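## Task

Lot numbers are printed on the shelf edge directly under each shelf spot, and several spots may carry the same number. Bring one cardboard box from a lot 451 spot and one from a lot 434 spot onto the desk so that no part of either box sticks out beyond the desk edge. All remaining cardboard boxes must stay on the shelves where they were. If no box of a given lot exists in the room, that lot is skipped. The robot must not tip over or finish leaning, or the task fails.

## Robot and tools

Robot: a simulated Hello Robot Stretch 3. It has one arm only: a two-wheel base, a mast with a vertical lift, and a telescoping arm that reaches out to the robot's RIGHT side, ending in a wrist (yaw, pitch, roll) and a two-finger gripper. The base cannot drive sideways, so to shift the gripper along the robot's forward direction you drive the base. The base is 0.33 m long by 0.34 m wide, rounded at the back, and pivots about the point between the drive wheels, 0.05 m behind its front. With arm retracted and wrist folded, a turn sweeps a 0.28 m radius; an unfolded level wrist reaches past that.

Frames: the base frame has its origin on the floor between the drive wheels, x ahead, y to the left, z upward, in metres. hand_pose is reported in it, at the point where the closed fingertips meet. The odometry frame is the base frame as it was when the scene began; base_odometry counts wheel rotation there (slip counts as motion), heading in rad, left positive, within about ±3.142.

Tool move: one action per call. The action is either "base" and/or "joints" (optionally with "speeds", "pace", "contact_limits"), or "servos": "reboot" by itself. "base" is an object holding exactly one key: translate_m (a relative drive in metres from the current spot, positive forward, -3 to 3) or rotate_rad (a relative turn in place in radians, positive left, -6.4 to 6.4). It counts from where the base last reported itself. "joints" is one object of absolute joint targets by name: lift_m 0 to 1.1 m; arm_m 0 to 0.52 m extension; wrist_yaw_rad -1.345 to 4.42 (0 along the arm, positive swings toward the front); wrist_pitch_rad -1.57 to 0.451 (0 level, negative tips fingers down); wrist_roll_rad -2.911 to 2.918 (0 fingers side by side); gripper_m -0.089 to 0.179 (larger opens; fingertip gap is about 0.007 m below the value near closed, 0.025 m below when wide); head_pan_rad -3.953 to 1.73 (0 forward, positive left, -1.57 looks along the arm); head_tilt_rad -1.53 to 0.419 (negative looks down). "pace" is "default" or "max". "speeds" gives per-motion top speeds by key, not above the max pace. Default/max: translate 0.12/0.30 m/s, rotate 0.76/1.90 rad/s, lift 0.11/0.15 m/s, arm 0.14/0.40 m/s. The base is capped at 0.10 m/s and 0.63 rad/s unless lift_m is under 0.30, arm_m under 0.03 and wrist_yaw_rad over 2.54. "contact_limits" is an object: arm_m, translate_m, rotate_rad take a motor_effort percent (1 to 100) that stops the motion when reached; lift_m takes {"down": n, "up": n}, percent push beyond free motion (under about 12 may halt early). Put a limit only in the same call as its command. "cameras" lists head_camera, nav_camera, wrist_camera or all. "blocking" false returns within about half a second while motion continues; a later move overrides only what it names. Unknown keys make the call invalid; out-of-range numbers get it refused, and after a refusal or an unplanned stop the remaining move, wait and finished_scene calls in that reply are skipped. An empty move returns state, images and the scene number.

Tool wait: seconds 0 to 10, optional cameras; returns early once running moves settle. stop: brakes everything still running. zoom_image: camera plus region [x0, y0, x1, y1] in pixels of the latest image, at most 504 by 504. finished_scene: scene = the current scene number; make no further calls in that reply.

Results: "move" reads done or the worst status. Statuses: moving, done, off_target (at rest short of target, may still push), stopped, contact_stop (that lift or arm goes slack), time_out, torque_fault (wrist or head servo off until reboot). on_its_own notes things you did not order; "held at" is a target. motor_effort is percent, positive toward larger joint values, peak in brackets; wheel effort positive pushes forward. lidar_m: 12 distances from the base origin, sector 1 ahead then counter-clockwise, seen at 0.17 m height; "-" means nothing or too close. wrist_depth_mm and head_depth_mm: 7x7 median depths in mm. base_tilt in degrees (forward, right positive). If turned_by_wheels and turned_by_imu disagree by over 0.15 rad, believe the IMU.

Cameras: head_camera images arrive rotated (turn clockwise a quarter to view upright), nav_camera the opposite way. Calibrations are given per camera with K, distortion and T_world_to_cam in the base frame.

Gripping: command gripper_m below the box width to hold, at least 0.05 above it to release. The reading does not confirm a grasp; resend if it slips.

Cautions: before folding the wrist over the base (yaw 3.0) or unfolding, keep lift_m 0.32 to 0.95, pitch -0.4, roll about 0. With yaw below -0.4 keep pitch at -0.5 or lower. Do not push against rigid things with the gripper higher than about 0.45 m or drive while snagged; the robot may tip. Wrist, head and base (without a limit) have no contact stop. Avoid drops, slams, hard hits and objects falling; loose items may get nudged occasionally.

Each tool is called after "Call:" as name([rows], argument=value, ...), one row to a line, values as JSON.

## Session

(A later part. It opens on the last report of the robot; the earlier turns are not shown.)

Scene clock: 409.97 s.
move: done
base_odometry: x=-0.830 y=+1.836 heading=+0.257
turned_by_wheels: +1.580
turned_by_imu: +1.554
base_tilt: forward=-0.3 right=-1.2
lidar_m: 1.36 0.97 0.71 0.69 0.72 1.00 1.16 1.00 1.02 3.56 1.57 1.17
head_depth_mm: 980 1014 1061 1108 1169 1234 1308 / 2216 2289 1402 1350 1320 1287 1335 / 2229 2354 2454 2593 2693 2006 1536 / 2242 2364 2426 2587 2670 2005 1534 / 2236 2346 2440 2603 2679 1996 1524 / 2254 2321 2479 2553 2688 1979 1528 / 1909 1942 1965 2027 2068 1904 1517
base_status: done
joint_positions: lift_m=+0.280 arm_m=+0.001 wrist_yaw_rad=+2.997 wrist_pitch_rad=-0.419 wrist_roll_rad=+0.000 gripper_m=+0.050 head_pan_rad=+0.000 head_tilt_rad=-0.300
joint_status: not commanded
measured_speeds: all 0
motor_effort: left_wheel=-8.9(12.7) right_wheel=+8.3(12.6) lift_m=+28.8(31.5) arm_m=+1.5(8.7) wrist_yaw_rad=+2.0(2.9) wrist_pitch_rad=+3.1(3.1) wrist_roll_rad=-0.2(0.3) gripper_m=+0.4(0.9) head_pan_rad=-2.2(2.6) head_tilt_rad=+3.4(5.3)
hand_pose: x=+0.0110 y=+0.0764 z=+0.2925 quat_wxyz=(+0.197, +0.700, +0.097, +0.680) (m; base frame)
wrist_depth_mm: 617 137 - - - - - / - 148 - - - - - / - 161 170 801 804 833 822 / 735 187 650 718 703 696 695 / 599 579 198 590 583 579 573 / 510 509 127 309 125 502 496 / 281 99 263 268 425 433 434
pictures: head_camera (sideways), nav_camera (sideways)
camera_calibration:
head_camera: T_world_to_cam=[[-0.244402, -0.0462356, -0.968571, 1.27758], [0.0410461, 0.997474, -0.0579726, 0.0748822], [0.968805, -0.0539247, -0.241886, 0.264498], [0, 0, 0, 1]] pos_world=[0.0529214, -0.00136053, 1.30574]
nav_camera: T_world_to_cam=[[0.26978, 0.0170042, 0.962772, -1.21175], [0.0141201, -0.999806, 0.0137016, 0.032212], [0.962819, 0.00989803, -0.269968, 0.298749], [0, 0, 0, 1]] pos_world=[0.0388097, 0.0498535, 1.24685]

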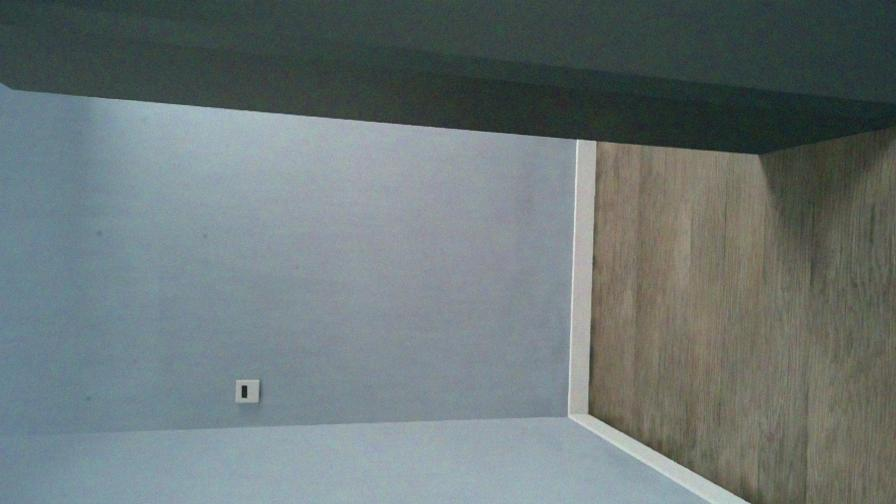

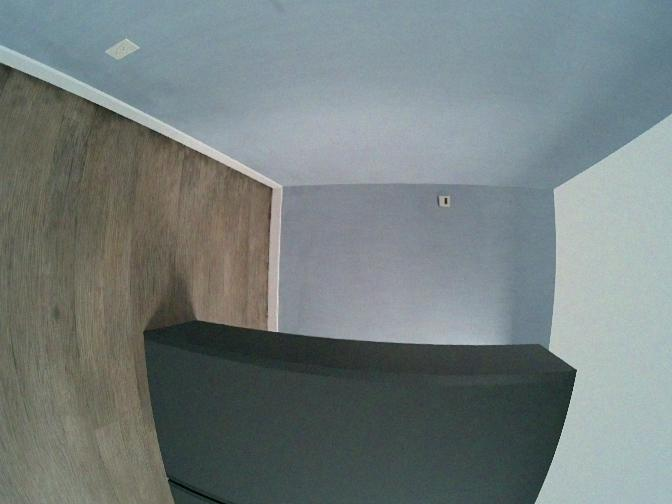

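Call:
move(base={"rotate_rad": 0.08})

Call:
move(base={"translate_m": 1.6}, pace="max", joints={"head_pan_rad": -1.57, "head_tilt_rad": -0.3}, contact_limits={"translate_m": 60}, cameras=["nav_camera","head_camera"])

Scene clock: 425.83 s.
move: done
base_odometry: x=-0.830 y=+1.836 heading=+0.337
turned_by_wheels: +0.080
turned_by_imu: +0.078
base_tilt: forward=-0.2 right=-1.3
lidar_m: 1.98 0.90 0.70 0.69 0.74 1.10 1.16 1.01 1.40 3.23 1.46 1.17
head_depth_mm: 2177 1286 1242 1186 1157 1205 1270 / 2217 2308 2432 2540 2608 1864 1503 / 2246 2334 2452 2555 2688 2026 1556 / 2248 2362 2465 2600 2734 2018 1550 / 2261 2405 2504 2613 2689 2002 1527 / 2053 2119 2182 2246 2366 1960 1526 / 1538 1563 1607 1641 1699 1725 1521
base_status: done
joint_positions: lift_m=+0.280 arm_m=+0.001 wrist_yaw_rad=+2.997 wrist_pitch_rad=-0.419 wrist_roll_rad=+0.000 gripper_m=+0.050 head_pan_rad=+0.000 head_tilt_rad=-0.300
joint_status: not commanded
measured_speeds: all 0
motor_effort: left_wheel=-9.3(12.4) right_wheel=+9.4(12.0) lift_m=+26.1(27.7) arm_m=-12.2(13.5) wrist_yaw_rad=+2.5(2.7) wrist_pitch_rad=+3.1(3.1) wrist_roll_rad=+0.1(0.3) gripper_m=+0.7(1.0) head_pan_rad=-1.3(2.0) head_tilt_rad=+2.8(3.6)
hand_pose: x=+0.0110 y=+0.0764 z=+0.2925 quat_wxyz=(+0.197, +0.700, +0.097, +0.680) (m; base frame)
wrist_depth_mm: - 137 - - - - - / - 148 - - - - - / - 162 172 - 807 - - / 722 186 657 710 702 698 688 / 600 579 199 584 578 582 576 / 507 511 127 306 126 499 495 / 280 99 263 268 422 428 430
pictures: none

Scene clock: 432.57 s.
move: done
base_odometry: x=+0.681 y=+2.364 heading=+0.337
turned_by_wheels: +0.000
turned_by_imu: +0.001
base_tilt: forward=-0.4 right=-1.2
lidar_m: 1.01 0.70 0.54 0.54 0.58 0.85 2.48 0.62 0.49 0.48 1.31 1.02
head_depth_mm: 384 401 421 440 464 490 517 / 388 405 423 446 470 495 524 / 1166 415 434 453 475 500 530 / 3103 3755 - - 2885 2010 1547 / 3110 3802 - - 2869 1984 1530 / 2779 3042 3096 3203 2842 1977 1528 / 2196 2243 2290 2378 2385 1966 1525
base_status: done
joint_positions: lift_m=+0.280 arm_m=+0.001 wrist_yaw_rad=+2.997 wrist_pitch_rad=-0.419 wrist_roll_rad=+0.000 gripper_m=+0.050 head_pan_rad=-1.570 head_tilt_rad=-0.300
joint_status: all done
measured_speeds: all 0
motor_effort: left_wheel=+0.9(10.8) right_wheel=+2.1(16.9) lift_m=+27.1(27.8) arm_m=-9.3(13.3) wrist_yaw_rad=+1.3(3.2) wrist_pitch_rad=+3.1(3.2) wrist_roll_rad=+0.0(0.3) gripper_m=+0.5(1.1) head_pan_rad=+3.1(4.6) head_tilt_rad=+0.5(4.5)
contact_limits: translate_m 60 (maximum 100)
hand_pose: x=+0.0110 y=+0.0764 z=+0.2925 quat_wxyz=(+0.197, +0.700, +0.097, +0.680) (m; base frame)
wrist_depth_mm: 533 137 530 535 534 535 528 / 578 148 575 582 588 581 586 / 622 161 612 623 621 627 625 / 690 182 189 678 671 669 659 / 596 585 199 583 581 579 571 / 508 507 127 306 125 492 493 / 278 99 263 268 420 430 428
pictures: head_camera (sideways), nav_camera (sideways)
camera_calibration:
head_camera: T_world_to_cam=[[-0.0465317, 0.244336, -0.968574, 1.27637], [0.997519, -0.039903, -0.0579884, 0.0690199], [-0.0528176, -0.968869, -0.241873, 0.270716], [0, 0, 0, 1]] pos_world=[0.00484173, -0.046821, 1.30574]
nav_camera: T_world_to_cam=[[0.0173281, -0.269759, 0.962772, -1.21023], [-0.999788, -0.0153608, 0.0136904, 0.0384764], [0.0110959, -0.962805, -0.269968, 0.304493], [0, 0, 0, 1]] pos_world=[0.0560606, -0.0327125, 1.24685]

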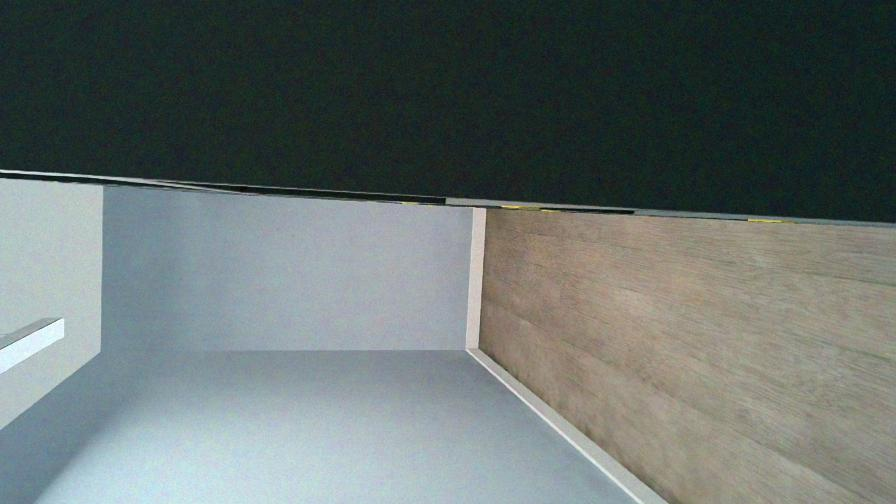

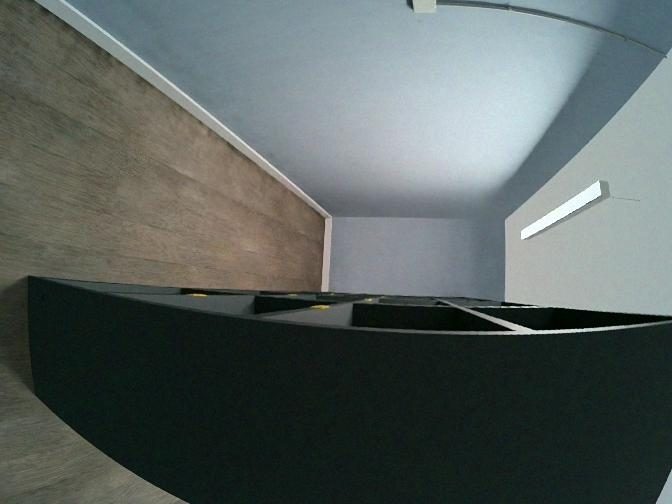

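Call:
move(base={"translate_m": 0.6}, pace="max", contact_limits={"translate_m": 60})

Call:
move(base={"rotate_rad": -1.66}, joints={"head_pan_rad": -0.9}, cameras=["nav_camera","head_camera"])

Scene clock: 444.90 s.
move: done
base_odometry: x=+1.247 y=+2.562 heading=+0.337
turned_by_wheels: +0.000
turned_by_imu: +0.000
base_tilt: forward=-0.3 right=-1.2
lidar_m: 0.42 0.45 0.49 0.48 0.51 0.76 3.00 0.80 1.53 1.19 0.54 0.42
head_depth_mm: 3021 2905 2265 2320 2386 2017 1563 / 3062 3833 - - 2959 2033 1556 / 3068 3863 - - 2952 2032 1549 / 2889 3798 - - 2895 1997 1534 / 1838 1920 2036 2133 2271 1910 1534 / 1216 1247 1285 1336 1390 1442 1433 / 904 924 944 970 1000 1024 1056
base_status: done
joint_positions: lift_m=+0.280 arm_m=+0.001 wrist_yaw_rad=+2.998 wrist_pitch_rad=-0.419 wrist_roll_rad=+0.000 gripper_m=+0.050 head_pan_rad=-1.570 head_tilt_rad=-0.300
joint_status: not commanded
measured_speeds: all 0
motor_effort: left_wheel=+1.8(12.4) right_wheel=+4.7(16.6) lift_m=+27.0(31.3) arm_m=-6.4(8.2) wrist_yaw_rad=+1.5(2.8) wrist_pitch_rad=+3.1(3.1) wrist_roll_rad=+0.1(0.4) gripper_m=-0.1(1.0) head_pan_rad=+2.2(3.4) head_tilt_rad=-0.7(2.1)
contact_limits: translate_m 60 (maximum 100)
hand_pose: x=+0.0110 y=+0.0764 z=+0.2925 quat_wxyz=(+0.197, +0.700, +0.097, +0.680) (m; base frame)
wrist_depth_mm: 489 137 484 482 483 482 482 / 518 148 516 522 524 523 507 / 577 162 558 573 572 575 529 / - 178 189 - - 643 518 / 604 570 199 589 578 585 522 / 508 513 127 308 125 495 477 / 280 99 264 268 420 434 434
pictures: none

Scene clock: 448.37 s.
move: done
base_odometry: x=+1.247 y=+2.562 heading=-1.323
turned_by_wheels: -1.660
turned_by_imu: -1.633
base_tilt: forward=-0.4 right=-1.3
lidar_m: 1.48 0.58 0.43 0.42 0.44 0.49 0.48 0.50 0.70 2.07 0.80 1.51
head_depth_mm: 2943 3069 3207 3250 2896 2047 1560 / 943 1017 3362 3458 2783 2030 1560 / 811 859 917 989 1063 1151 1245 / 709 745 788 837 892 954 1024 / 1274 747 1385 1031 873 1089 978 / 1387 1392 1544 1193 1598 1181 1398 / 1386 1391 1501 1384 1586 1342 1440
base_status: done
joint_positions: lift_m=+0.280 arm_m=+0.001 wrist_yaw_rad=+2.998 wrist_pitch_rad=-0.419 wrist_roll_rad=+0.000 gripper_m=+0.050 head_pan_rad=-0.899 head_tilt_rad=-0.300
joint_status: all done
measured_speeds: all 0
motor_effort: left_wheel=+7.9(12.6) right_wheel=-10.5(13.3) lift_m=+30.6(31.5) arm_m=-13.0(13.0) wrist_yaw_rad=+2.0(3.0) wrist_pitch_rad=+2.9(3.2) wrist_roll_rad=+0.1(0.3) gripper_m=+0.4(0.9) head_pan_rad=-3.1(5.6) head_tilt_rad=-2.1(3.2)
hand_pose: x=+0.0110 y=+0.0764 z=+0.2925 quat_wxyz=(+0.197, +0.700, +0.097, +0.680) (m; base frame)
wrist_depth_mm: 400 137 415 424 436 442 452 / 440 148 448 463 471 483 497 / 481 162 484 509 520 528 533 / 522 187 192 545 - - - / 559 550 198 563 539 574 571 / 511 507 127 306 125 494 495 / 280 99 263 269 425 432 430
pictures: head_camera (sideways), nav_camera (sideways)
camera_calibration:
head_camera: T_world_to_cam=[[-0.188267, 0.16255, -0.968573, 1.27724], [0.806345, 0.588599, -0.0579528, 0.0701705], [0.560681, -0.791915, -0.241885, 0.266959], [0, 0, 0, 1]] pos_world=[0.034202, -0.0375088, 1.30574]
nav_camera: T_world_to_cam=[[0.181189, -0.200609, 0.96277, -1.21121], [-0.773889, -0.633173, 0.0137103, 0.0370302], [0.60685, -0.747561, -0.269974, 0.300933], [0, 0, 0, 1]] pos_world=[0.0654942, 0.00543243, 1.24685]

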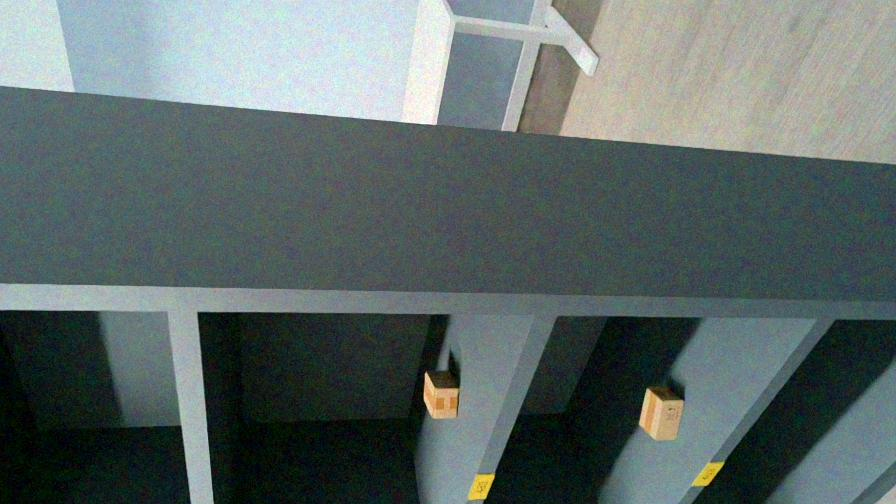

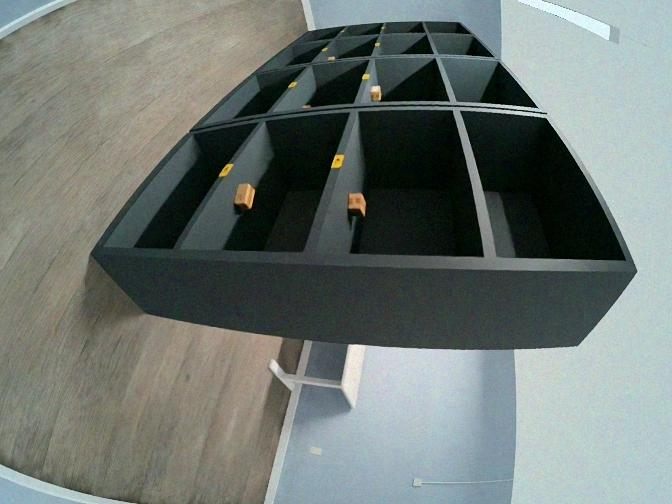

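Zoom the labels.

Call:
zoom_image(camera="nav_camera", region=[180, 0, 430, 220])

Call:
zoom_image(camera="head_camera", region=[400, 350, 750, 504])

Call:
move(joints={"head_pan_rad": -0.4, "head_tilt_rad": -0.3}, cameras=["head_camera"])

Call:
zoom_image(camera="head_camera", region=[350, 100, 700, 450])

Scaled by 2.016 from the camera's 672x504 image, which has a finer 792x594 frame.

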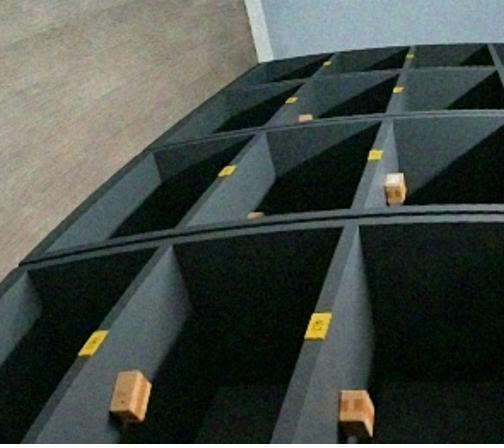

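Scaled by 1.440 from the camera's 896x504 image, which has a finer 1280x720 frame.

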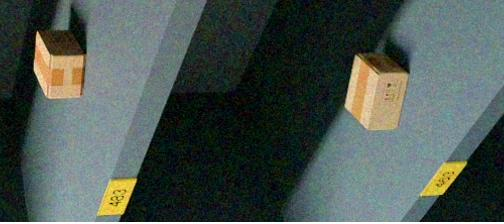

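Scene clock: 459.67 s.
move: done
base_odometry: x=+1.247 y=+2.562 heading=-1.323
turned_by_wheels: +0.000
turned_by_imu: +0.000
base_tilt: forward=-0.1 right=-1.2
lidar_m: 1.48 0.58 0.43 0.42 0.44 0.49 0.48 0.50 0.70 2.06 0.80 1.51
head_depth_mm: 1369 1308 1445 1365 1444 1212 930 / 1421 1449 1589 1324 1669 1214 1416 / 1352 1412 1512 1539 1634 1680 1463 / 1470 1449 1499 1552 1626 1736 1534 / 2708 2192 2316 2445 2517 1966 1522 / 3218 3717 3790 3891 2877 1976 1512 / 3216 3624 3824 - 2805 1963 1519
base_status: not commanded
joint_positions: lift_m=+0.280 arm_m=+0.001 wrist_yaw_rad=+2.998 wrist_pitch_rad=-0.419 wrist_roll_rad=+0.000 gripper_m=+0.050 head_pan_rad=-0.391 head_tilt_rad=-0.300
joint_status: all done
measured_speeds: all 0
motor_effort: left_wheel=+8.3(8.4) right_wheel=-10.8(11.2) lift_m=+28.6(29.5) arm_m=-12.9(13.4) wrist_yaw_rad=+1.2(2.8) wrist_pitch_rad=+3.1(3.1) wrist_roll_rad=-0.1(0.3) gripper_m=+0.5(1.0) head_pan_rad=+2.3(5.2) head_tilt_rad=-3.4(4.4)
hand_pose: x=+0.0110 y=+0.0764 z=+0.2925 quat_wxyz=(+0.197, +0.700, +0.097, +0.680) (m; base frame)
wrist_depth_mm: 402 137 416 428 432 444 454 / 440 148 451 461 472 483 489 / 476 162 481 508 521 529 538 / 522 188 193 534 - - - / 565 551 197 567 540 578 576 / 508 505 127 308 125 495 491 / 280 99 262 268 418 430 430
pictures: head_camera (sideways)
camera_calibration:
head_camera: T_world_to_cam=[[-0.244012, 0.0506211, -0.96845, 1.27745], [0.418184, 0.90651, -0.0579827, 0.0725282], [0.874975, -0.419138, -0.242368, 0.265664], [0, 0, 0, 1]] pos_world=[0.0489347, -0.0190636, 1.30574]

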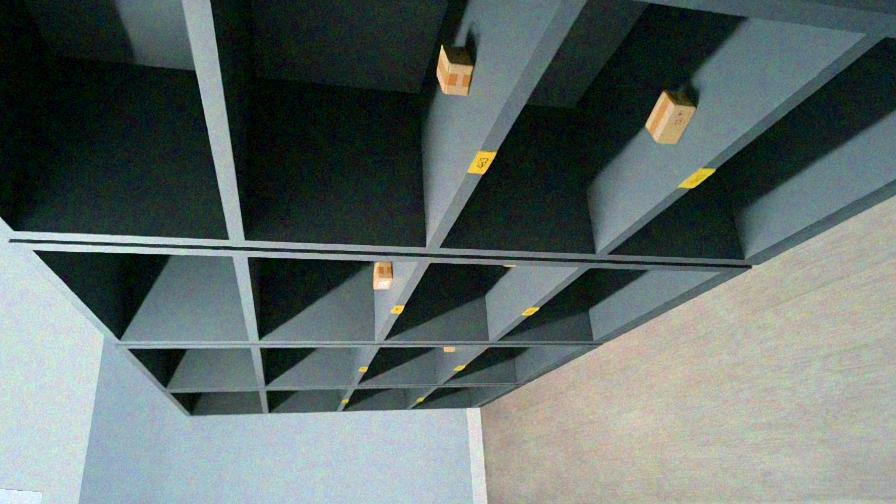

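Scaled by 1.440 from the camera's 896x504 image, which has a finer 1280x720 frame.

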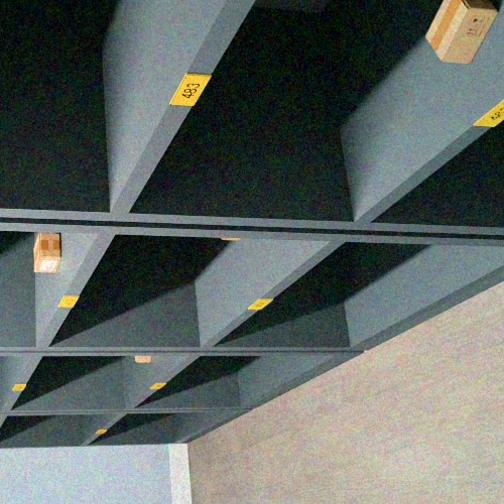

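Call:
move(base={"translate_m": 0.95}, pace="max", contact_limits={"translate_m": 60}, joints={"head_pan_rad": -1.3, "head_tilt_rad": -0.4}, cameras=["head_camera"])

Call:
zoom_image(camera="head_camera", region=[350, 0, 850, 500])

Call:
move(joints={"head_pan_rad": -0.8, "head_tilt_rad": -0.35}, cameras=["head_camera"])

Call:
zoom_image(camera="head_camera", region=[350, 200, 650, 500])

Scene clock: 472.93 s.
move: done
base_odometry: x=+1.480 y=+1.641 heading=-1.323
turned_by_wheels: +0.000
turned_by_imu: +0.001
base_tilt: forward=-0.2 right=-1.1
lidar_m: 1.39 0.54 0.41 0.39 0.41 0.58 1.42 1.48 0.72 1.06 0.78 1.53
head_depth_mm: 556 903 954 963 673 1072 848 / 568 927 980 800 709 1067 844 / 580 955 1023 931 1163 1060 837 / 594 990 1051 919 1212 1053 885 / 608 1004 1073 911 1235 1054 911 / 625 854 897 861 980 998 1052 / 644 706 736 755 803 881 947
base_status: done
joint_positions: lift_m=+0.280 arm_m=+0.001 wrist_yaw_rad=+2.998 wrist_pitch_rad=-0.419 wrist_roll_rad=+0.000 gripper_m=+0.050 head_pan_rad=-1.300 head_tilt_rad=-0.401
joint_status: all done
measured_speeds: all 0
motor_effort: left_wheel=+3.7(12.9) right_wheel=+4.4(14.4) lift_m=+25.9(28.2) arm_m=-11.4(13.3) wrist_yaw_rad=+2.5(2.9) wrist_pitch_rad=+3.0(3.2) wrist_roll_rad=+0.0(0.4) gripper_m=+0.1(0.9) head_pan_rad=+2.9(4.4) head_tilt_rad=+4.4(5.6)
contact_limits: translate_m 60 (maximum 100)
hand_pose: x=+0.0110 y=+0.0764 z=+0.2925 quat_wxyz=(+0.197, +0.700, +0.097, +0.680) (m; base frame)
wrist_depth_mm: 382 137 392 402 412 419 428 / 416 148 424 440 447 457 466 / 456 162 456 481 490 508 512 / 494 187 497 526 538 549 550 / 532 530 199 547 154 559 571 / 509 510 127 309 125 498 494 / 280 99 263 269 424 430 428
pictures: head_camera (sideways)
camera_calibration:
head_camera: T_world_to_cam=[[-0.135764, 0.316154, -0.938944, 1.23823], [0.97047, 0.233167, -0.0618123, 0.0742065], [0.199389, -0.919609, -0.338474, 0.394851], [0, 0, 0, 1]] pos_world=[0.0173628, -0.0456645, 1.30086]

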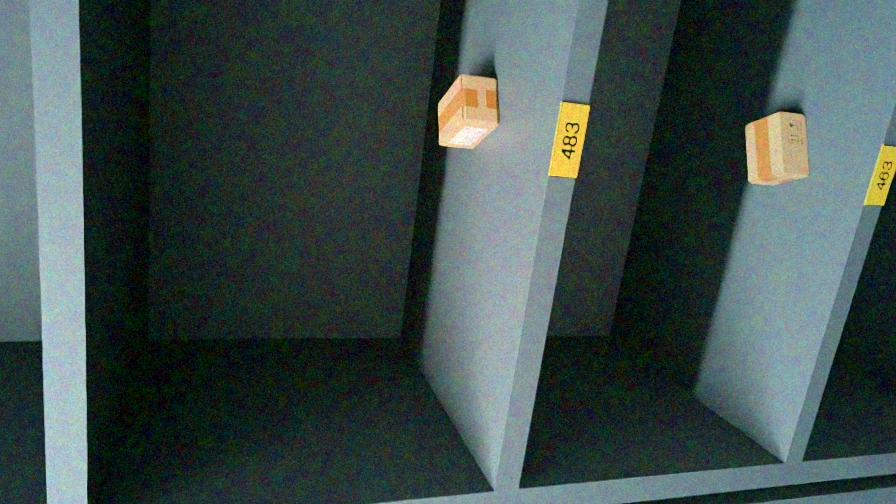

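Scaled by 1.008 from the camera's 896x504 image, which has a finer 1280x720 frame.

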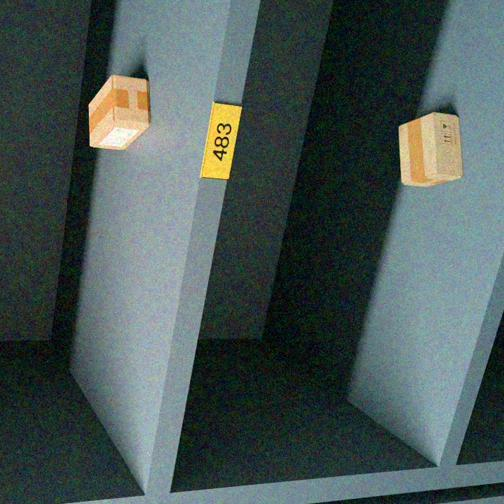

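Scene clock: 473.80 s.
move: done
base_odometry: x=+1.480 y=+1.641 heading=-1.323
turned_by_wheels: +0.000
turned_by_imu: +0.000
base_tilt: forward=-0.4 right=-1.2
lidar_m: 1.39 0.54 0.40 0.39 0.41 0.58 1.42 1.49 0.71 1.07 0.77 1.53
head_depth_mm: 730 783 895 947 750 1143 890 / 650 694 766 836 802 1008 882 / 678 707 744 780 826 891 937 / 1305 1321 1446 1081 1486 1076 1264 / 1453 1470 1601 1186 1552 1261 1378 / 1384 1428 1534 1472 1542 1687 1418 / 1275 1329 1397 1479 1578 1669 1443
base_status: not commanded
joint_positions: lift_m=+0.280 arm_m=+0.001 wrist_yaw_rad=+2.998 wrist_pitch_rad=-0.419 wrist_roll_rad=+0.000 gripper_m=+0.050 head_pan_rad=-0.784 head_tilt_rad=-0.349
joint_status: all done
measured_speeds: all 0
motor_effort: left_wheel=+3.3(3.9) right_wheel=+4.0(5.0) lift_m=+25.7(26.6) arm_m=-10.7(11.6) wrist_yaw_rad=+2.4(3.2) wrist_pitch_rad=+3.0(3.1) wrist_roll_rad=-0.2(0.3) gripper_m=+0.2(0.6) head_pan_rad=+1.0(7.0) head_tilt_rad=+4.0(7.0)
contact_limits: translate_m 60 (maximum 100)
hand_pose: x=+0.0110 y=+0.0764 z=+0.2925 quat_wxyz=(+0.197, +0.700, +0.097, +0.680) (m; base frame)
wrist_depth_mm: 384 137 394 404 410 419 423 / 417 148 426 442 446 460 467 / 453 162 454 479 491 509 517 / 499 188 500 528 537 541 550 / 526 527 198 549 154 560 569 / 505 507 127 308 125 491 491 / 280 99 262 269 424 428 427
pictures: head_camera (sideways)
camera_calibration:
head_camera: T_world_to_cam=[[-0.23911, 0.173207, -0.955419, 1.26033], [0.731454, 0.679253, -0.0599178, 0.0731511], [0.638593, -0.713172, -0.289109, 0.327969], [0, 0, 0, 1]] pos_world=[0.0384129, -0.0340881, 1.30335]

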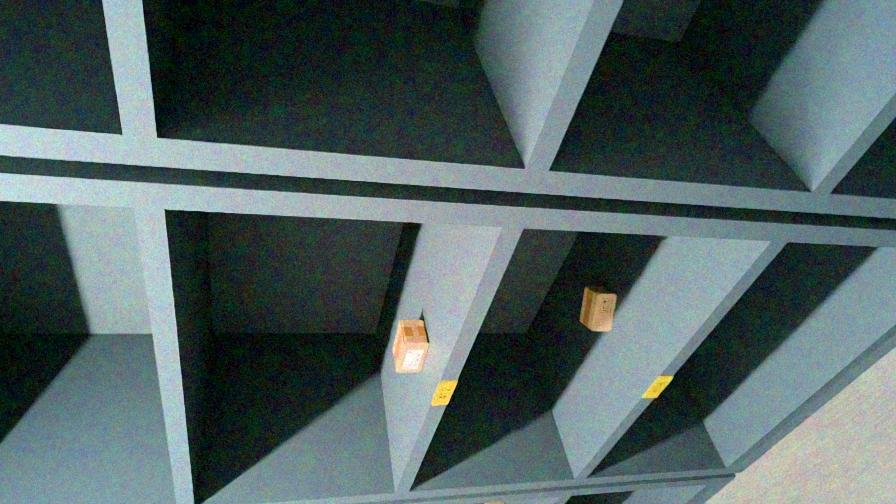

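Scaled by 1.680 from the camera's 896x504 image, which has a finer 1280x720 frame.

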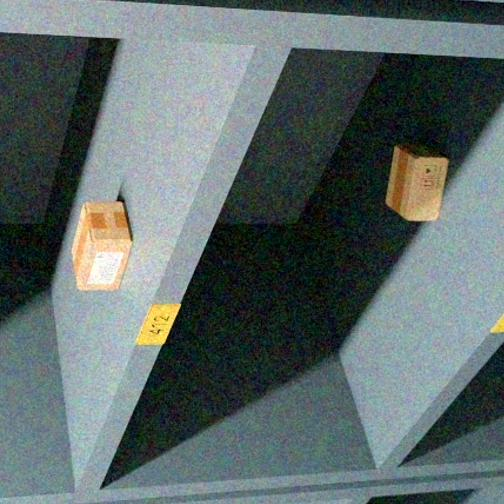

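Call:
zoom_image(camera="head_camera", region=[600, 330, 720, 450])

Call:
move(joints={"head_pan_rad": -0.45, "head_tilt_rad": -0.3}, cameras=["head_camera"])

Call:
zoom_image(camera="head_camera", region=[340, 240, 540, 440])

Scaled by 4.200 from the camera's 896x504 image, which has a finer 1280x720 frame.

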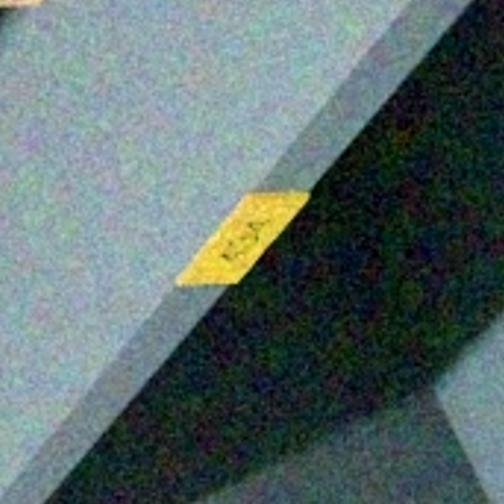

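Scene clock: 482.97 s.
move: done
base_odometry: x=+1.480 y=+1.641 heading=-1.323
turned_by_wheels: +0.000
turned_by_imu: +0.000
base_tilt: forward=-0.3 right=-1.2
lidar_m: 1.39 0.54 0.41 0.39 0.41 0.57 1.42 1.48 0.71 1.06 0.77 1.54
head_depth_mm: 1332 1290 1402 1335 919 1116 870 / 1440 1480 1590 1198 1618 1209 1375 / 1386 1438 1543 1477 1658 1378 1451 / 1350 1404 1475 1555 1620 1723 1505 / 2129 2212 2326 2400 2355 1952 1522 / 2856 2940 3081 3220 2691 1984 1527 / 2778 2862 3022 3130 2783 1947 1516
base_status: not commanded
joint_positions: lift_m=+0.280 arm_m=+0.001 wrist_yaw_rad=+2.998 wrist_pitch_rad=-0.419 wrist_roll_rad=+0.000 gripper_m=+0.050 head_pan_rad=-0.446 head_tilt_rad=-0.301
joint_status: all done
measured_speeds: all 0
motor_effort: left_wheel=+3.6(4.0) right_wheel=+3.4(4.6) lift_m=+24.6(25.0) arm_m=-9.3(10.3) wrist_yaw_rad=+1.8(2.9) wrist_pitch_rad=+3.0(3.1) wrist_roll_rad=-0.3(0.3) gripper_m=+0.4(0.8) head_pan_rad=+3.3(5.2) head_tilt_rad=+5.8(9.6)
contact_limits: translate_m 60 (maximum 100)
hand_pose: x=+0.0110 y=+0.0764 z=+0.2925 quat_wxyz=(+0.197, +0.700, +0.097, +0.680) (m; base frame)
wrist_depth_mm: 383 137 393 401 411 419 428 / 415 148 427 434 450 458 464 / 455 163 454 485 491 500 512 / 498 187 498 530 538 552 553 / 531 523 199 558 154 557 574 / 509 505 127 310 126 493 490 / 281 99 263 268 422 429 427
pictures: head_camera (sideways)
camera_calibration:
head_camera: T_world_to_cam=[[-0.241854, 0.0644402, -0.96817, 1.27702], [0.467234, 0.882229, -0.0579976, 0.0722423], [0.850411, -0.466389, -0.24348, 0.267273], [0, 0, 0, 1]] pos_world=[0.0478079, -0.0213728, 1.30564]

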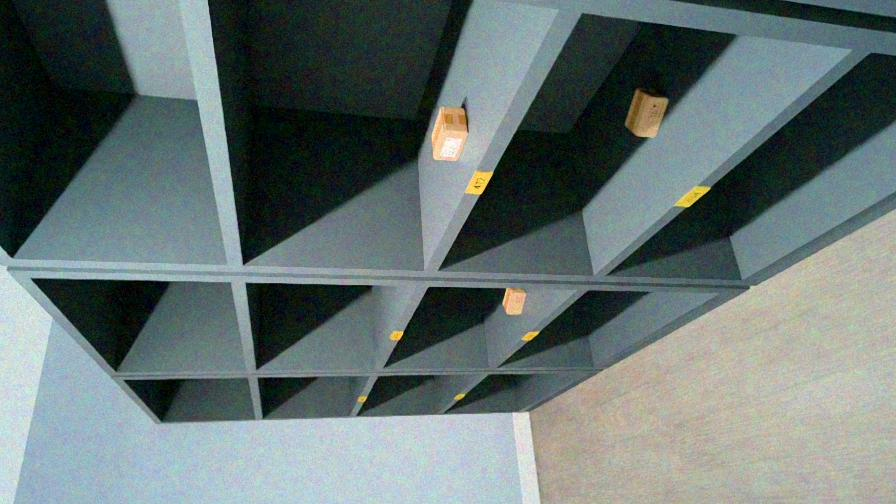

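Scaled by 2.520 from the camera's 896x504 image, which has a finer 1280x720 frame.

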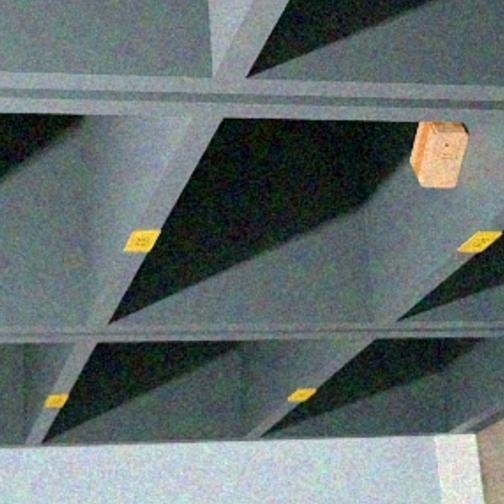

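Call:
move(base={"translate_m": 0.9}, pace="max", contact_limits={"translate_m": 60}, joints={"head_pan_rad": -1.57, "head_tilt_rad": -0.5}, cameras=["head_camera"])

Call:
zoom_image(camera="head_camera", region=[500, 50, 896, 446])

Scene clock: 499.83 s.
move: done
base_odometry: x=+1.701 y=+0.769 heading=-1.323
turned_by_wheels: +0.000
turned_by_imu: +0.001
base_tilt: forward=-0.4 right=-1.4
lidar_m: 1.31 0.51 0.38 0.37 0.39 0.54 1.62 1.41 0.71 1.09 0.82 1.58
head_depth_mm: 829 940 966 739 918 891 939 / 857 959 1029 781 1199 959 1159 / 884 964 1036 772 1219 956 1209 / 895 964 1034 762 1221 948 1229 / 897 970 1029 729 1223 947 1225 / 898 969 1028 742 1218 939 1219 / 898 971 1030 738 1201 931 1213
base_status: done
joint_positions: lift_m=+0.280 arm_m=+0.001 wrist_yaw_rad=+2.998 wrist_pitch_rad=-0.419 wrist_roll_rad=+0.000 gripper_m=+0.050 head_pan_rad=-1.570 head_tilt_rad=-0.500
joint_status: all done
measured_speeds: all 0
motor_effort: left_wheel=+6.7(11.2) right_wheel=+0.7(14.5) lift_m=+30.7(30.8) arm_m=-6.6(8.5) wrist_yaw_rad=+2.0(2.9) wrist_pitch_rad=+3.0(3.1) wrist_roll_rad=-0.1(0.4) gripper_m=+0.2(0.9) head_pan_rad=+3.7(5.9) head_tilt_rad=-4.7(7.8)
contact_limits: translate_m 60 (maximum 100)
hand_pose: x=+0.0110 y=+0.0764 z=+0.2925 quat_wxyz=(+0.197, +0.700, +0.097, +0.680) (m; base frame)
wrist_depth_mm: 357 137 373 382 388 395 405 / 391 148 401 419 425 432 442 / 429 162 433 459 462 475 491 / 471 187 472 505 513 526 534 / 507 501 201 532 535 550 554 / 508 504 127 308 125 489 491 / 281 99 263 268 421 429 429
pictures: head_camera (sideways)
camera_calibration:
head_camera: T_world_to_cam=[[-0.0465309, 0.432328, -0.900515, 1.18757], [0.997498, -0.0279177, -0.0649452, 0.0780455], [-0.0532179, -0.901284, -0.429948, 0.515472], [0, 0, 0, 1]] pos_world=[0.00484058, -0.0466527, 1.29612]

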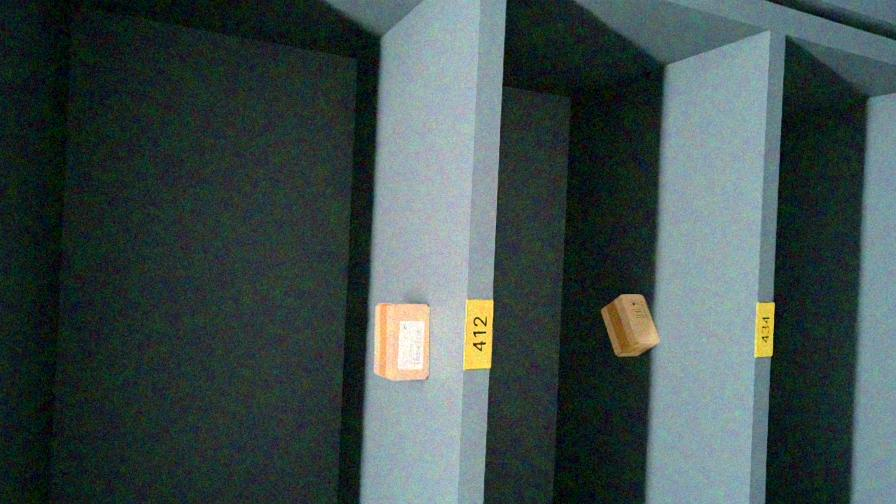

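Scaled by 1.273 from the camera's 896x504 image, which has a finer 1280x720 frame.

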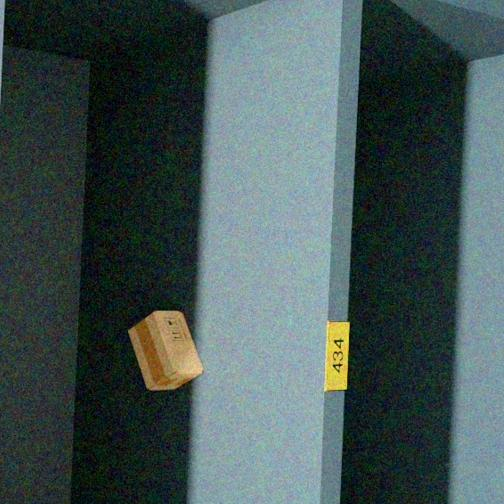

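Call:
move(base={"rotate_rad": -0.22}, pace="max")

Call:
move(base={"translate_m": 0.27}, pace="max")

Call:
move(base={"rotate_rad": 0.22}, pace="max")

Call:
move(base={"translate_m": -0.265}, pace="max")

Call:
move(joints={"lift_m": 0.7}, pace="max", cameras=["head_camera"])

Call:
move(joints={"wrist_yaw_rad": 0.42, "gripper_m": 0.179}, pace="max")

Call:
move(joints={"wrist_pitch_rad": -0.45, "arm_m": 0.2}, cameras=["wrist_camera"])

Scene clock: 535.23 s.
move: done
base_odometry: x=+1.701 y=+0.769 heading=-1.543
turned_by_wheels: -0.220
turned_by_imu: -0.215
base_tilt: forward=-0.2 right=-1.3
lidar_m: 1.58 0.67 0.41 0.37 0.37 0.45 0.86 1.41 0.71 0.74 0.91 0.82
head_depth_mm: 570 610 669 742 1116 1035 1253 / 680 721 738 739 823 902 1098 / 840 965 989 822 1067 953 1144 / 908 982 1043 763 1235 946 1227 / 890 966 1023 753 1216 943 1227 / 873 941 1004 744 1189 936 1186 / 858 928 981 693 1160 930 1155
base_status: done
joint_positions: lift_m=+0.280 arm_m=+0.001 wrist_yaw_rad=+2.998 wrist_pitch_rad=-0.419 wrist_roll_rad=+0.000 gripper_m=+0.050 head_pan_rad=-1.570 head_tilt_rad=-0.500
joint_status: not commanded
measured_speeds: all 0
motor_effort: left_wheel=+6.4(14.3) right_wheel=-9.4(14.1) lift_m=+30.4(31.4) arm_m=-5.2(6.0) wrist_yaw_rad=+2.3(2.7) wrist_pitch_rad=+3.0(3.1) wrist_roll_rad=+0.2(0.3) gripper_m=+0.5(0.8) head_pan_rad=+2.9(3.8) head_tilt_rad=-3.4(4.8)
hand_pose: x=+0.0110 y=+0.0764 z=+0.2925 quat_wxyz=(+0.197, +0.700, +0.097, +0.680) (m; base frame)
wrist_depth_mm: 318 137 368 395 427 462 507 / 350 147 398 427 468 514 539 / 373 162 426 469 515 542 - / 404 188 455 516 552 - 663 / 441 461 199 548 546 570 566 / 466 495 127 308 125 495 489 / 280 99 262 268 419 430 429
pictures: none

Scene clock: 537.43 s.
move: done
base_odometry: x=+1.708 y=+0.499 heading=-1.543
turned_by_wheels: +0.000
turned_by_imu: +0.000
base_tilt: forward=-0.3 right=-1.1
lidar_m: 1.35 0.76 0.47 0.42 0.42 0.51 0.97 1.63 0.83 1.04 0.64 1.26
head_depth_mm: 834 990 1048 790 1105 967 1155 / 860 982 1056 774 1249 961 1237 / 881 957 1034 722 1223 957 1203 / 863 938 1009 698 1192 944 1163 / 850 913 985 707 1165 939 1160 / 830 899 966 699 1148 936 1128 / 816 877 943 689 1123 933 828
base_status: done
joint_positions: lift_m=+0.280 arm_m=+0.001 wrist_yaw_rad=+2.998 wrist_pitch_rad=-0.419 wrist_roll_rad=+0.000 gripper_m=+0.050 head_pan_rad=-1.570 head_tilt_rad=-0.500
joint_status: not commanded
measured_speeds: all 0
motor_effort: left_wheel=+0.1(14.0) right_wheel=+3.2(11.7) lift_m=+28.0(30.2) arm_m=-5.4(6.0) wrist_yaw_rad=+1.1(2.5) wrist_pitch_rad=+2.9(3.1) wrist_roll_rad=-0.1(0.3) gripper_m=+0.4(0.7) head_pan_rad=+2.6(3.6) head_tilt_rad=-3.7(4.6)
hand_pose: x=+0.0109 y=+0.0764 z=+0.2925 quat_wxyz=(+0.197, +0.700, +0.097, +0.680) (m; base frame)
wrist_depth_mm: 361 137 414 445 480 519 - / 391 148 446 480 523 - - / 420 161 475 524 - - - / 455 187 511 - - 666 680 / 490 508 197 566 580 575 577 / 504 508 127 308 125 491 491 / 279 99 262 267 426 430 430
pictures: none

Scene clock: 538.43 s.
move: done
base_odometry: x=+1.708 y=+0.499 heading=-1.323
turned_by_wheels: +0.220
turned_by_imu: +0.215
base_tilt: forward=-0.3 right=-1.2
lidar_m: 1.48 0.58 0.43 0.42 0.44 0.62 1.84 0.83 0.85 0.88 0.64 1.32
head_depth_mm: 833 914 990 738 1170 963 1162 / 848 917 984 691 1177 962 1147 / 850 919 986 698 1175 959 1170 / 849 917 987 713 1184 948 1168 / 851 920 991 707 1178 943 1162 / 819 898 966 696 1073 927 1085 / 638 658 674 646 711 790 878
base_status: done
joint_positions: lift_m=+0.280 arm_m=+0.001 wrist_yaw_rad=+2.998 wrist_pitch_rad=-0.419 wrist_roll_rad=+0.000 gripper_m=+0.050 head_pan_rad=-1.570 head_tilt_rad=-0.500
joint_status: not commanded
measured_speeds: all 0
motor_effort: left_wheel=-7.1(14.6) right_wheel=+9.1(12.6) lift_m=+27.2(28.6) arm_m=-6.4(6.4) wrist_yaw_rad=+1.4(3.0) wrist_pitch_rad=+3.0(3.1) wrist_roll_rad=-0.1(0.4) gripper_m=+0.8(0.8) head_pan_rad=+3.2(3.4) head_tilt_rad=-3.3(4.2)
hand_pose: x=+0.0109 y=+0.0764 z=+0.2925 quat_wxyz=(+0.197, +0.700, +0.097, +0.680) (m; base frame)
wrist_depth_mm: 409 137 421 430 437 442 455 / 443 147 454 468 481 485 500 / 481 162 482 511 518 529 536 / 527 187 192 545 - - - / 559 550 197 565 535 572 575 / 512 505 127 307 125 493 493 / 280 99 261 267 425 435 431
pictures: none

Scene clock: 540.63 s.
move: done
base_odometry: x=+1.643 y=+0.756 heading=-1.323
turned_by_wheels: +0.000
turned_by_imu: +0.000
base_tilt: forward=-0.3 right=-1.2
lidar_m: 1.51 0.59 0.44 0.43 0.45 0.63 1.87 1.39 0.66 1.03 0.77 1.50
head_depth_mm: 831 898 959 741 911 894 851 / 843 913 977 729 1154 959 1075 / 842 910 981 721 1169 955 1143 / 846 914 978 716 1176 953 1140 / 843 914 983 681 1169 945 1161 / 849 916 986 684 1159 939 1161 / 849 917 979 690 1160 932 1149
base_status: done
joint_positions: lift_m=+0.280 arm_m=+0.001 wrist_yaw_rad=+2.998 wrist_pitch_rad=-0.419 wrist_roll_rad=+0.000 gripper_m=+0.050 head_pan_rad=-1.570 head_tilt_rad=-0.500
joint_status: not commanded
measured_speeds: all 0
motor_effort: left_wheel=-2.3(17.1) right_wheel=-6.9(10.8) lift_m=+24.5(27.3) arm_m=-7.1(7.7) wrist_yaw_rad=+2.0(3.2) wrist_pitch_rad=+2.9(3.2) wrist_roll_rad=+0.2(0.3) gripper_m=+0.6(1.3) head_pan_rad=+2.2(3.2) head_tilt_rad=-2.6(3.8)
hand_pose: x=+0.0109 y=+0.0764 z=+0.2925 quat_wxyz=(+0.197, +0.700, +0.097, +0.680) (m; base frame)
wrist_depth_mm: 413 137 426 434 441 457 461 / 445 148 461 473 479 490 503 / 484 162 494 517 530 529 535 / 537 187 189 - - - - / 560 560 197 570 544 581 571 / 511 507 127 308 125 495 490 / 279 99 263 267 425 429 426
pictures: none

Scene clock: 544.23 s.
move: done
base_odometry: x=+1.643 y=+0.756 heading=-1.323
turned_by_wheels: +0.000
turned_by_imu: +0.000
base_tilt: forward=-0.3 right=-1.2
lidar_m: 1.51 0.59 0.44 0.43 0.45 0.63 1.88 1.38 0.66 1.03 0.77 1.50
head_depth_mm: 834 899 958 738 911 891 854 / 843 910 979 732 1150 958 1074 / 839 913 978 722 1174 951 1142 / 842 910 982 714 1172 946 1134 / 844 914 980 678 1170 948 1165 / 851 918 983 686 1167 938 1156 / 851 918 985 690 1167 932 1159
base_status: not commanded
joint_positions: lift_m=+0.700 arm_m=+0.001 wrist_yaw_rad=+2.998 wrist_pitch_rad=-0.418 wrist_roll_rad=+0.000 gripper_m=+0.050 head_pan_rad=-1.570 head_tilt_rad=-0.500
joint_status: all done
measured_speeds: all 0
motor_effort: left_wheel=-2.3(2.7) right_wheel=-7.8(8.1) lift_m=+28.2(34.9) arm_m=-8.8(9.4) wrist_yaw_rad=+1.3(2.8) wrist_pitch_rad=+2.9(3.1) wrist_roll_rad=-0.1(0.4) gripper_m=+0.4(1.0) head_pan_rad=+1.7(2.9) head_tilt_rad=-1.5(3.4)
hand_pose: x=+0.0109 y=+0.0765 z=+0.7126 quat_wxyz=(+0.197, +0.700, +0.097, +0.680) (m; base frame)
wrist_depth_mm: 412 137 423 438 448 457 459 / 452 148 457 475 481 494 500 / 486 162 492 514 533 532 542 / 528 182 189 - - - - / - - 198 - 148 - - / - - 126 - 124 - - / - 99 270 825 825 834 835
pictures: head_camera (sideways)
camera_calibration:
head_camera: T_world_to_cam=[[-0.0466906, 0.432596, -0.900378, 1.1874], [0.997512, -0.0274645, -0.0649233, 0.0780375], [-0.052814, -0.901169, -0.430238, 0.515852], [0, 0, 0, 1]] pos_world=[0.00484125, -0.0466513, 1.29611]

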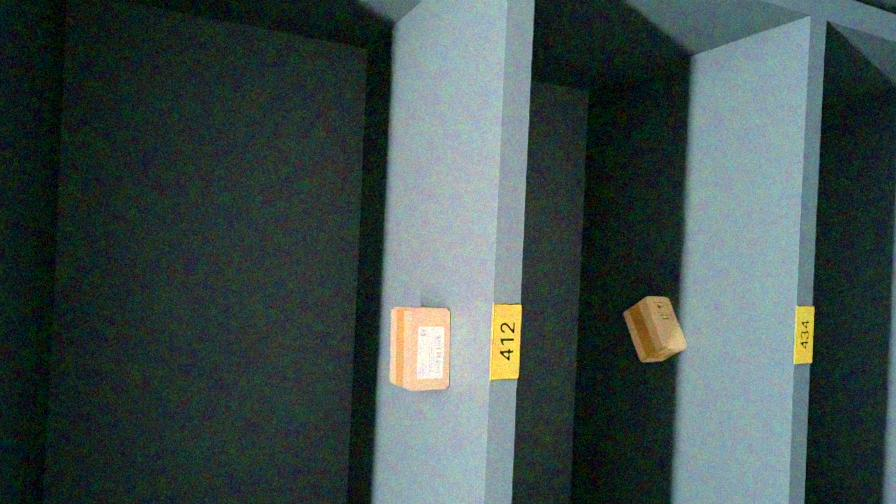

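Scene clock: 546.07 s.
move: done
base_odometry: x=+1.643 y=+0.756 heading=-1.323
turned_by_wheels: +0.000
turned_by_imu: +0.000
base_tilt: forward=-0.4 right=-1.3
lidar_m: 1.51 0.59 0.44 0.43 0.45 0.63 1.87 1.39 0.66 1.03 0.77 1.51
head_depth_mm: 832 897 956 738 908 889 855 / 841 909 980 728 1150 962 1071 / 843 908 979 723 1167 952 1153 / 843 913 979 712 1176 950 841 / 851 913 987 681 1172 941 1161 / 848 918 981 682 1162 939 1155 / 847 917 983 691 1161 932 1151
base_status: not commanded
joint_positions: lift_m=+0.700 arm_m=+0.001 wrist_yaw_rad=+0.423 wrist_pitch_rad=-0.418 wrist_roll_rad=+0.000 gripper_m=+0.179 head_pan_rad=-1.570 head_tilt_rad=-0.500
joint_status: all done
measured_speeds: all 0
motor_effort: left_wheel=-2.1(2.7) right_wheel=-7.1(8.1) lift_m=+23.4(27.7) arm_m=-10.0(10.7) wrist_yaw_rad=-2.2(7.4) wrist_pitch_rad=+2.9(3.1) wrist_roll_rad=-0.3(0.3) gripper_m=+0.4(84.4) head_pan_rad=+1.6(2.3) head_tilt_rad=-1.5(2.3)
hand_pose: x=+0.0706 y=-0.3501 z=+0.7126 quat_wxyz=(+0.707, +0.289, -0.645, +0.001) (m; base frame)
wrist_depth_mm: - 507 - - - - - / - - - - - - - / - 622 - - 571 - - / - - - 510 510 508 505 / - - - - 452 422 419 / 123 141 888 - - - 358 / 839 862 860 - - - 105
pictures: none

Scene clock: 548.77 s.
move: done
base_odometry: x=+1.643 y=+0.756 heading=-1.323
turned_by_wheels: +0.000
turned_by_imu: +0.000
base_tilt: forward=-0.4 right=-1.2
lidar_m: 1.51 0.59 0.44 0.43 0.45 0.62 1.87 1.38 0.66 1.03 0.77 1.50
head_depth_mm: 835 894 960 739 910 895 854 / 842 908 976 731 1152 959 393 / 842 913 981 720 1171 954 434 / 841 912 981 715 1170 916 445 / 846 913 981 679 1169 941 1134 / 845 914 983 684 1167 937 1157 / 848 919 984 691 1163 934 1156
base_status: not commanded
joint_positions: lift_m=+0.700 arm_m=+0.200 wrist_yaw_rad=+0.423 wrist_pitch_rad=-0.462 wrist_roll_rad=+0.000 gripper_m=+0.179 head_pan_rad=-1.570 head_tilt_rad=-0.500
joint_status: all done
measured_speeds: all 0
motor_effort: left_wheel=-2.6(2.6) right_wheel=-7.1(8.0) lift_m=+24.2(24.2) arm_m=+13.0(15.7) wrist_yaw_rad=-2.9(4.9) wrist_pitch_rad=+1.7(4.3) wrist_roll_rad=-0.1(0.3) gripper_m=+0.7(1.3) head_pan_rad=+1.3(2.1) head_tilt_rad=-0.8(1.9)
hand_pose: x=+0.0683 y=-0.5444 z=+0.7030 quat_wxyz=(+0.707, +0.303, -0.639, -0.014) (m; base frame)
wrist_depth_mm: 404 481 - - - - - / 414 495 - - - - - / 431 495 - - 531 525 - / 465 486 487 476 427 468 469 / - 406 403 400 397 396 395 / - 139 364 346 344 342 339 / 819 822 - 311 303 302 105
pictures: wrist_camera
camera_calibration:
wrist_camera: T_world_to_cam=[[-0.896336, -0.44255, -0.0270322, -0.154137], [-0.253512, 0.561572, -0.787634, 0.909192], [0.363748, -0.699132, -0.615549, 0.193412], [0, 0, 0, 1]] pos_world=[0.0219798, -0.44357, 0.830999]

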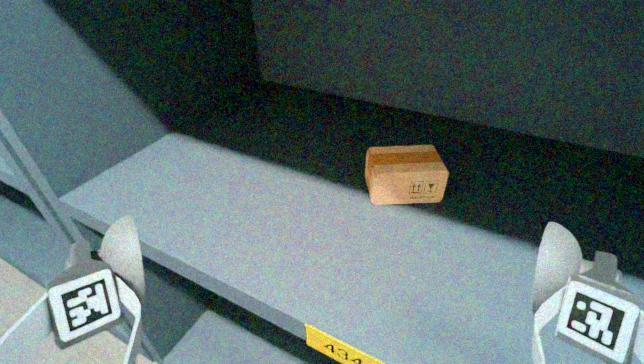

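Call:
move(base={"translate_m": 0.0135}, joints={"wrist_yaw_rad": 0.46})

Call:
move(joints={"arm_m": 0.45}, cameras=["wrist_camera"])

Scene clock: 561.90 s.
move: done
base_odometry: x=+1.647 y=+0.743 heading=-1.323
turned_by_wheels: +0.000
turned_by_imu: +0.000
base_tilt: forward=-0.2 right=-1.2
lidar_m: 1.51 0.59 0.44 0.43 0.45 0.63 1.87 1.40 0.67 1.03 0.77 1.50
head_depth_mm: 831 906 964 738 942 905 859 / 842 909 979 731 1166 960 394 / 841 910 978 722 1171 953 436 / 842 914 982 715 1176 921 445 / 846 917 986 678 1172 940 833 / 847 919 985 696 1161 938 1156 / 851 918 982 692 1170 933 1150
base_status: done
joint_positions: lift_m=+0.700 arm_m=+0.200 wrist_yaw_rad=+0.457 wrist_pitch_rad=-0.462 wrist_roll_rad=+0.000 gripper_m=+0.179 head_pan_rad=-1.570 head_tilt_rad=-0.500
joint_status: all done
measured_speeds: all 0
motor_effort: left_wheel=+5.9(9.3) right_wheel=+5.6(8.6) lift_m=+24.5(25.2) arm_m=+7.4(8.7) wrist_yaw_rad=+2.1(4.8) wrist_pitch_rad=+1.8(1.8) wrist_roll_rad=+0.1(0.3) gripper_m=+1.1(1.1) head_pan_rad=+0.9(1.1) head_tilt_rad=+0.1(1.1)
hand_pose: x=+0.0750 y=-0.5412 z=+0.7030 quat_wxyz=(+0.707, +0.314, -0.633, -0.002) (m; base frame)
wrist_depth_mm: 382 464 - - - - - / 392 475 - - - - - / 425 484 - - 538 532 - / 511 479 483 479 421 475 467 / - 410 406 399 396 396 394 / 123 126 368 345 342 342 339 / 818 812 - 318 304 302 105
pictures: none

Scene clock: 564.97 s.
move: done
base_odometry: x=+1.647 y=+0.743 heading=-1.323
turned_by_wheels: +0.000
turned_by_imu: +0.000
base_tilt: forward=-0.3 right=-1.2
lidar_m: 1.51 0.59 0.44 0.43 0.45 0.63 1.87 1.40 0.67 1.03 0.76 1.51
head_depth_mm: 832 906 963 738 948 904 856 / 842 911 980 730 1164 907 389 / 844 910 980 721 648 892 1138 / 845 911 981 713 665 916 1138 / 845 916 982 677 1164 944 1162 / 846 915 983 694 1164 938 1156 / 848 920 980 690 1167 933 1153
base_status: not commanded
joint_positions: lift_m=+0.700 arm_m=+0.450 wrist_yaw_rad=+0.457 wrist_pitch_rad=-0.462 wrist_roll_rad=+0.000 gripper_m=+0.179 head_pan_rad=-1.570 head_tilt_rad=-0.500
joint_status: all done
measured_speeds: all 0
motor_effort: left_wheel=+5.8(6.1) right_wheel=+5.6(6.7) lift_m=+25.3(26.2) arm_m=+12.8(15.7) wrist_yaw_rad=+2.1(3.6) wrist_pitch_rad=+1.7(1.9) wrist_roll_rad=+0.0(0.3) gripper_m=+0.4(1.3) head_pan_rad=+0.0(1.1) head_tilt_rad=+1.2(1.8)
hand_pose: x=+0.0750 y=-0.7912 z=+0.7029 quat_wxyz=(+0.707, +0.314, -0.633, -0.002) (m; base frame)
wrist_depth_mm: 375 445 - - - - - / 389 468 - - - - - / 405 486 541 - - - - / 427 477 483 472 - - - / 406 402 400 400 398 381 - / - 331 348 346 342 341 - / 294 301 307 251 293 300 105
pictures: wrist_camera
camera_calibration:
wrist_camera: T_world_to_cam=[[-0.880772, -0.472767, -0.0270461, -0.282382], [-0.272488, 0.552705, -0.78757, 1.04389], [0.387286, -0.686301, -0.615631, 0.0268038], [0, 0, 0, 1]] pos_world=[0.0253516, -0.692068, 0.830999]

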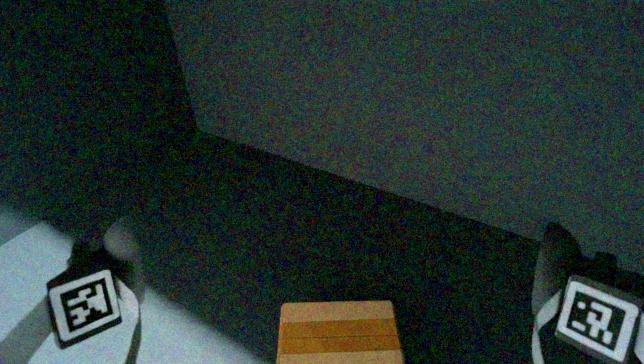

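Call:
move(joints={"lift_m": 0.577, "arm_m": 0.457}, cameras=["wrist_camera"])

Scene clock: 574.23 s.
move: done
base_odometry: x=+1.647 y=+0.743 heading=-1.323
turned_by_wheels: +0.000
turned_by_imu: +0.000
base_tilt: forward=-0.3 right=-1.1
lidar_m: 1.51 0.59 0.44 0.43 0.45 0.63 1.88 1.40 0.67 1.03 0.77 1.50
head_depth_mm: 835 909 965 737 951 903 860 / 843 911 976 727 1170 957 846 / 843 912 981 720 1176 703 818 / 844 912 980 714 1178 740 1142 / 847 912 977 679 1169 910 1159 / 846 915 983 695 1160 933 1155 / 849 916 981 691 1165 932 1156
base_status: not commanded
joint_positions: lift_m=+0.577 arm_m=+0.457 wrist_yaw_rad=+0.457 wrist_pitch_rad=-0.462 wrist_roll_rad=+0.000 gripper_m=+0.179 head_pan_rad=-1.570 head_tilt_rad=-0.500
joint_status: all done
measured_speeds: all 0
motor_effort: left_wheel=+5.6(6.1) right_wheel=+5.0(6.5) lift_m=+22.9(26.4) arm_m=+12.9(15.1) wrist_yaw_rad=+1.9(3.4) wrist_pitch_rad=+1.7(1.9) wrist_roll_rad=+0.0(0.2) gripper_m=+0.9(1.1) head_pan_rad=-0.9(1.3) head_tilt_rad=+2.2(3.3)
hand_pose: x=+0.0750 y=-0.7982 z=+0.5799 quat_wxyz=(+0.707, +0.314, -0.633, -0.002) (m; base frame)
wrist_depth_mm: 375 448 - - - - - / 386 439 429 399 - - - / 354 350 349 345 340 320 - / 285 281 281 278 275 272 271 / 238 230 227 166 170 231 228 / - 144 192 155 160 199 197 / 171 179 178 173 173 171 107
pictures: wrist_camera
camera_calibration:
wrist_camera: T_world_to_cam=[[-0.880775, -0.472761, -0.027056, -0.289008], [-0.272592, 0.552913, -0.787389, 0.950905], [0.387206, -0.686137, -0.615863, -0.0534424], [0, 0, 0, 1]] pos_world=[0.0253517, -0.699068, 0.707999]

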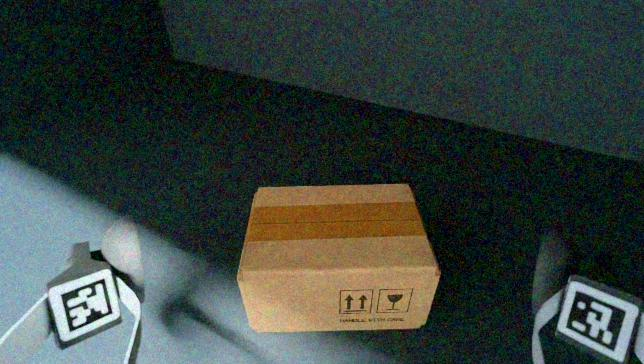

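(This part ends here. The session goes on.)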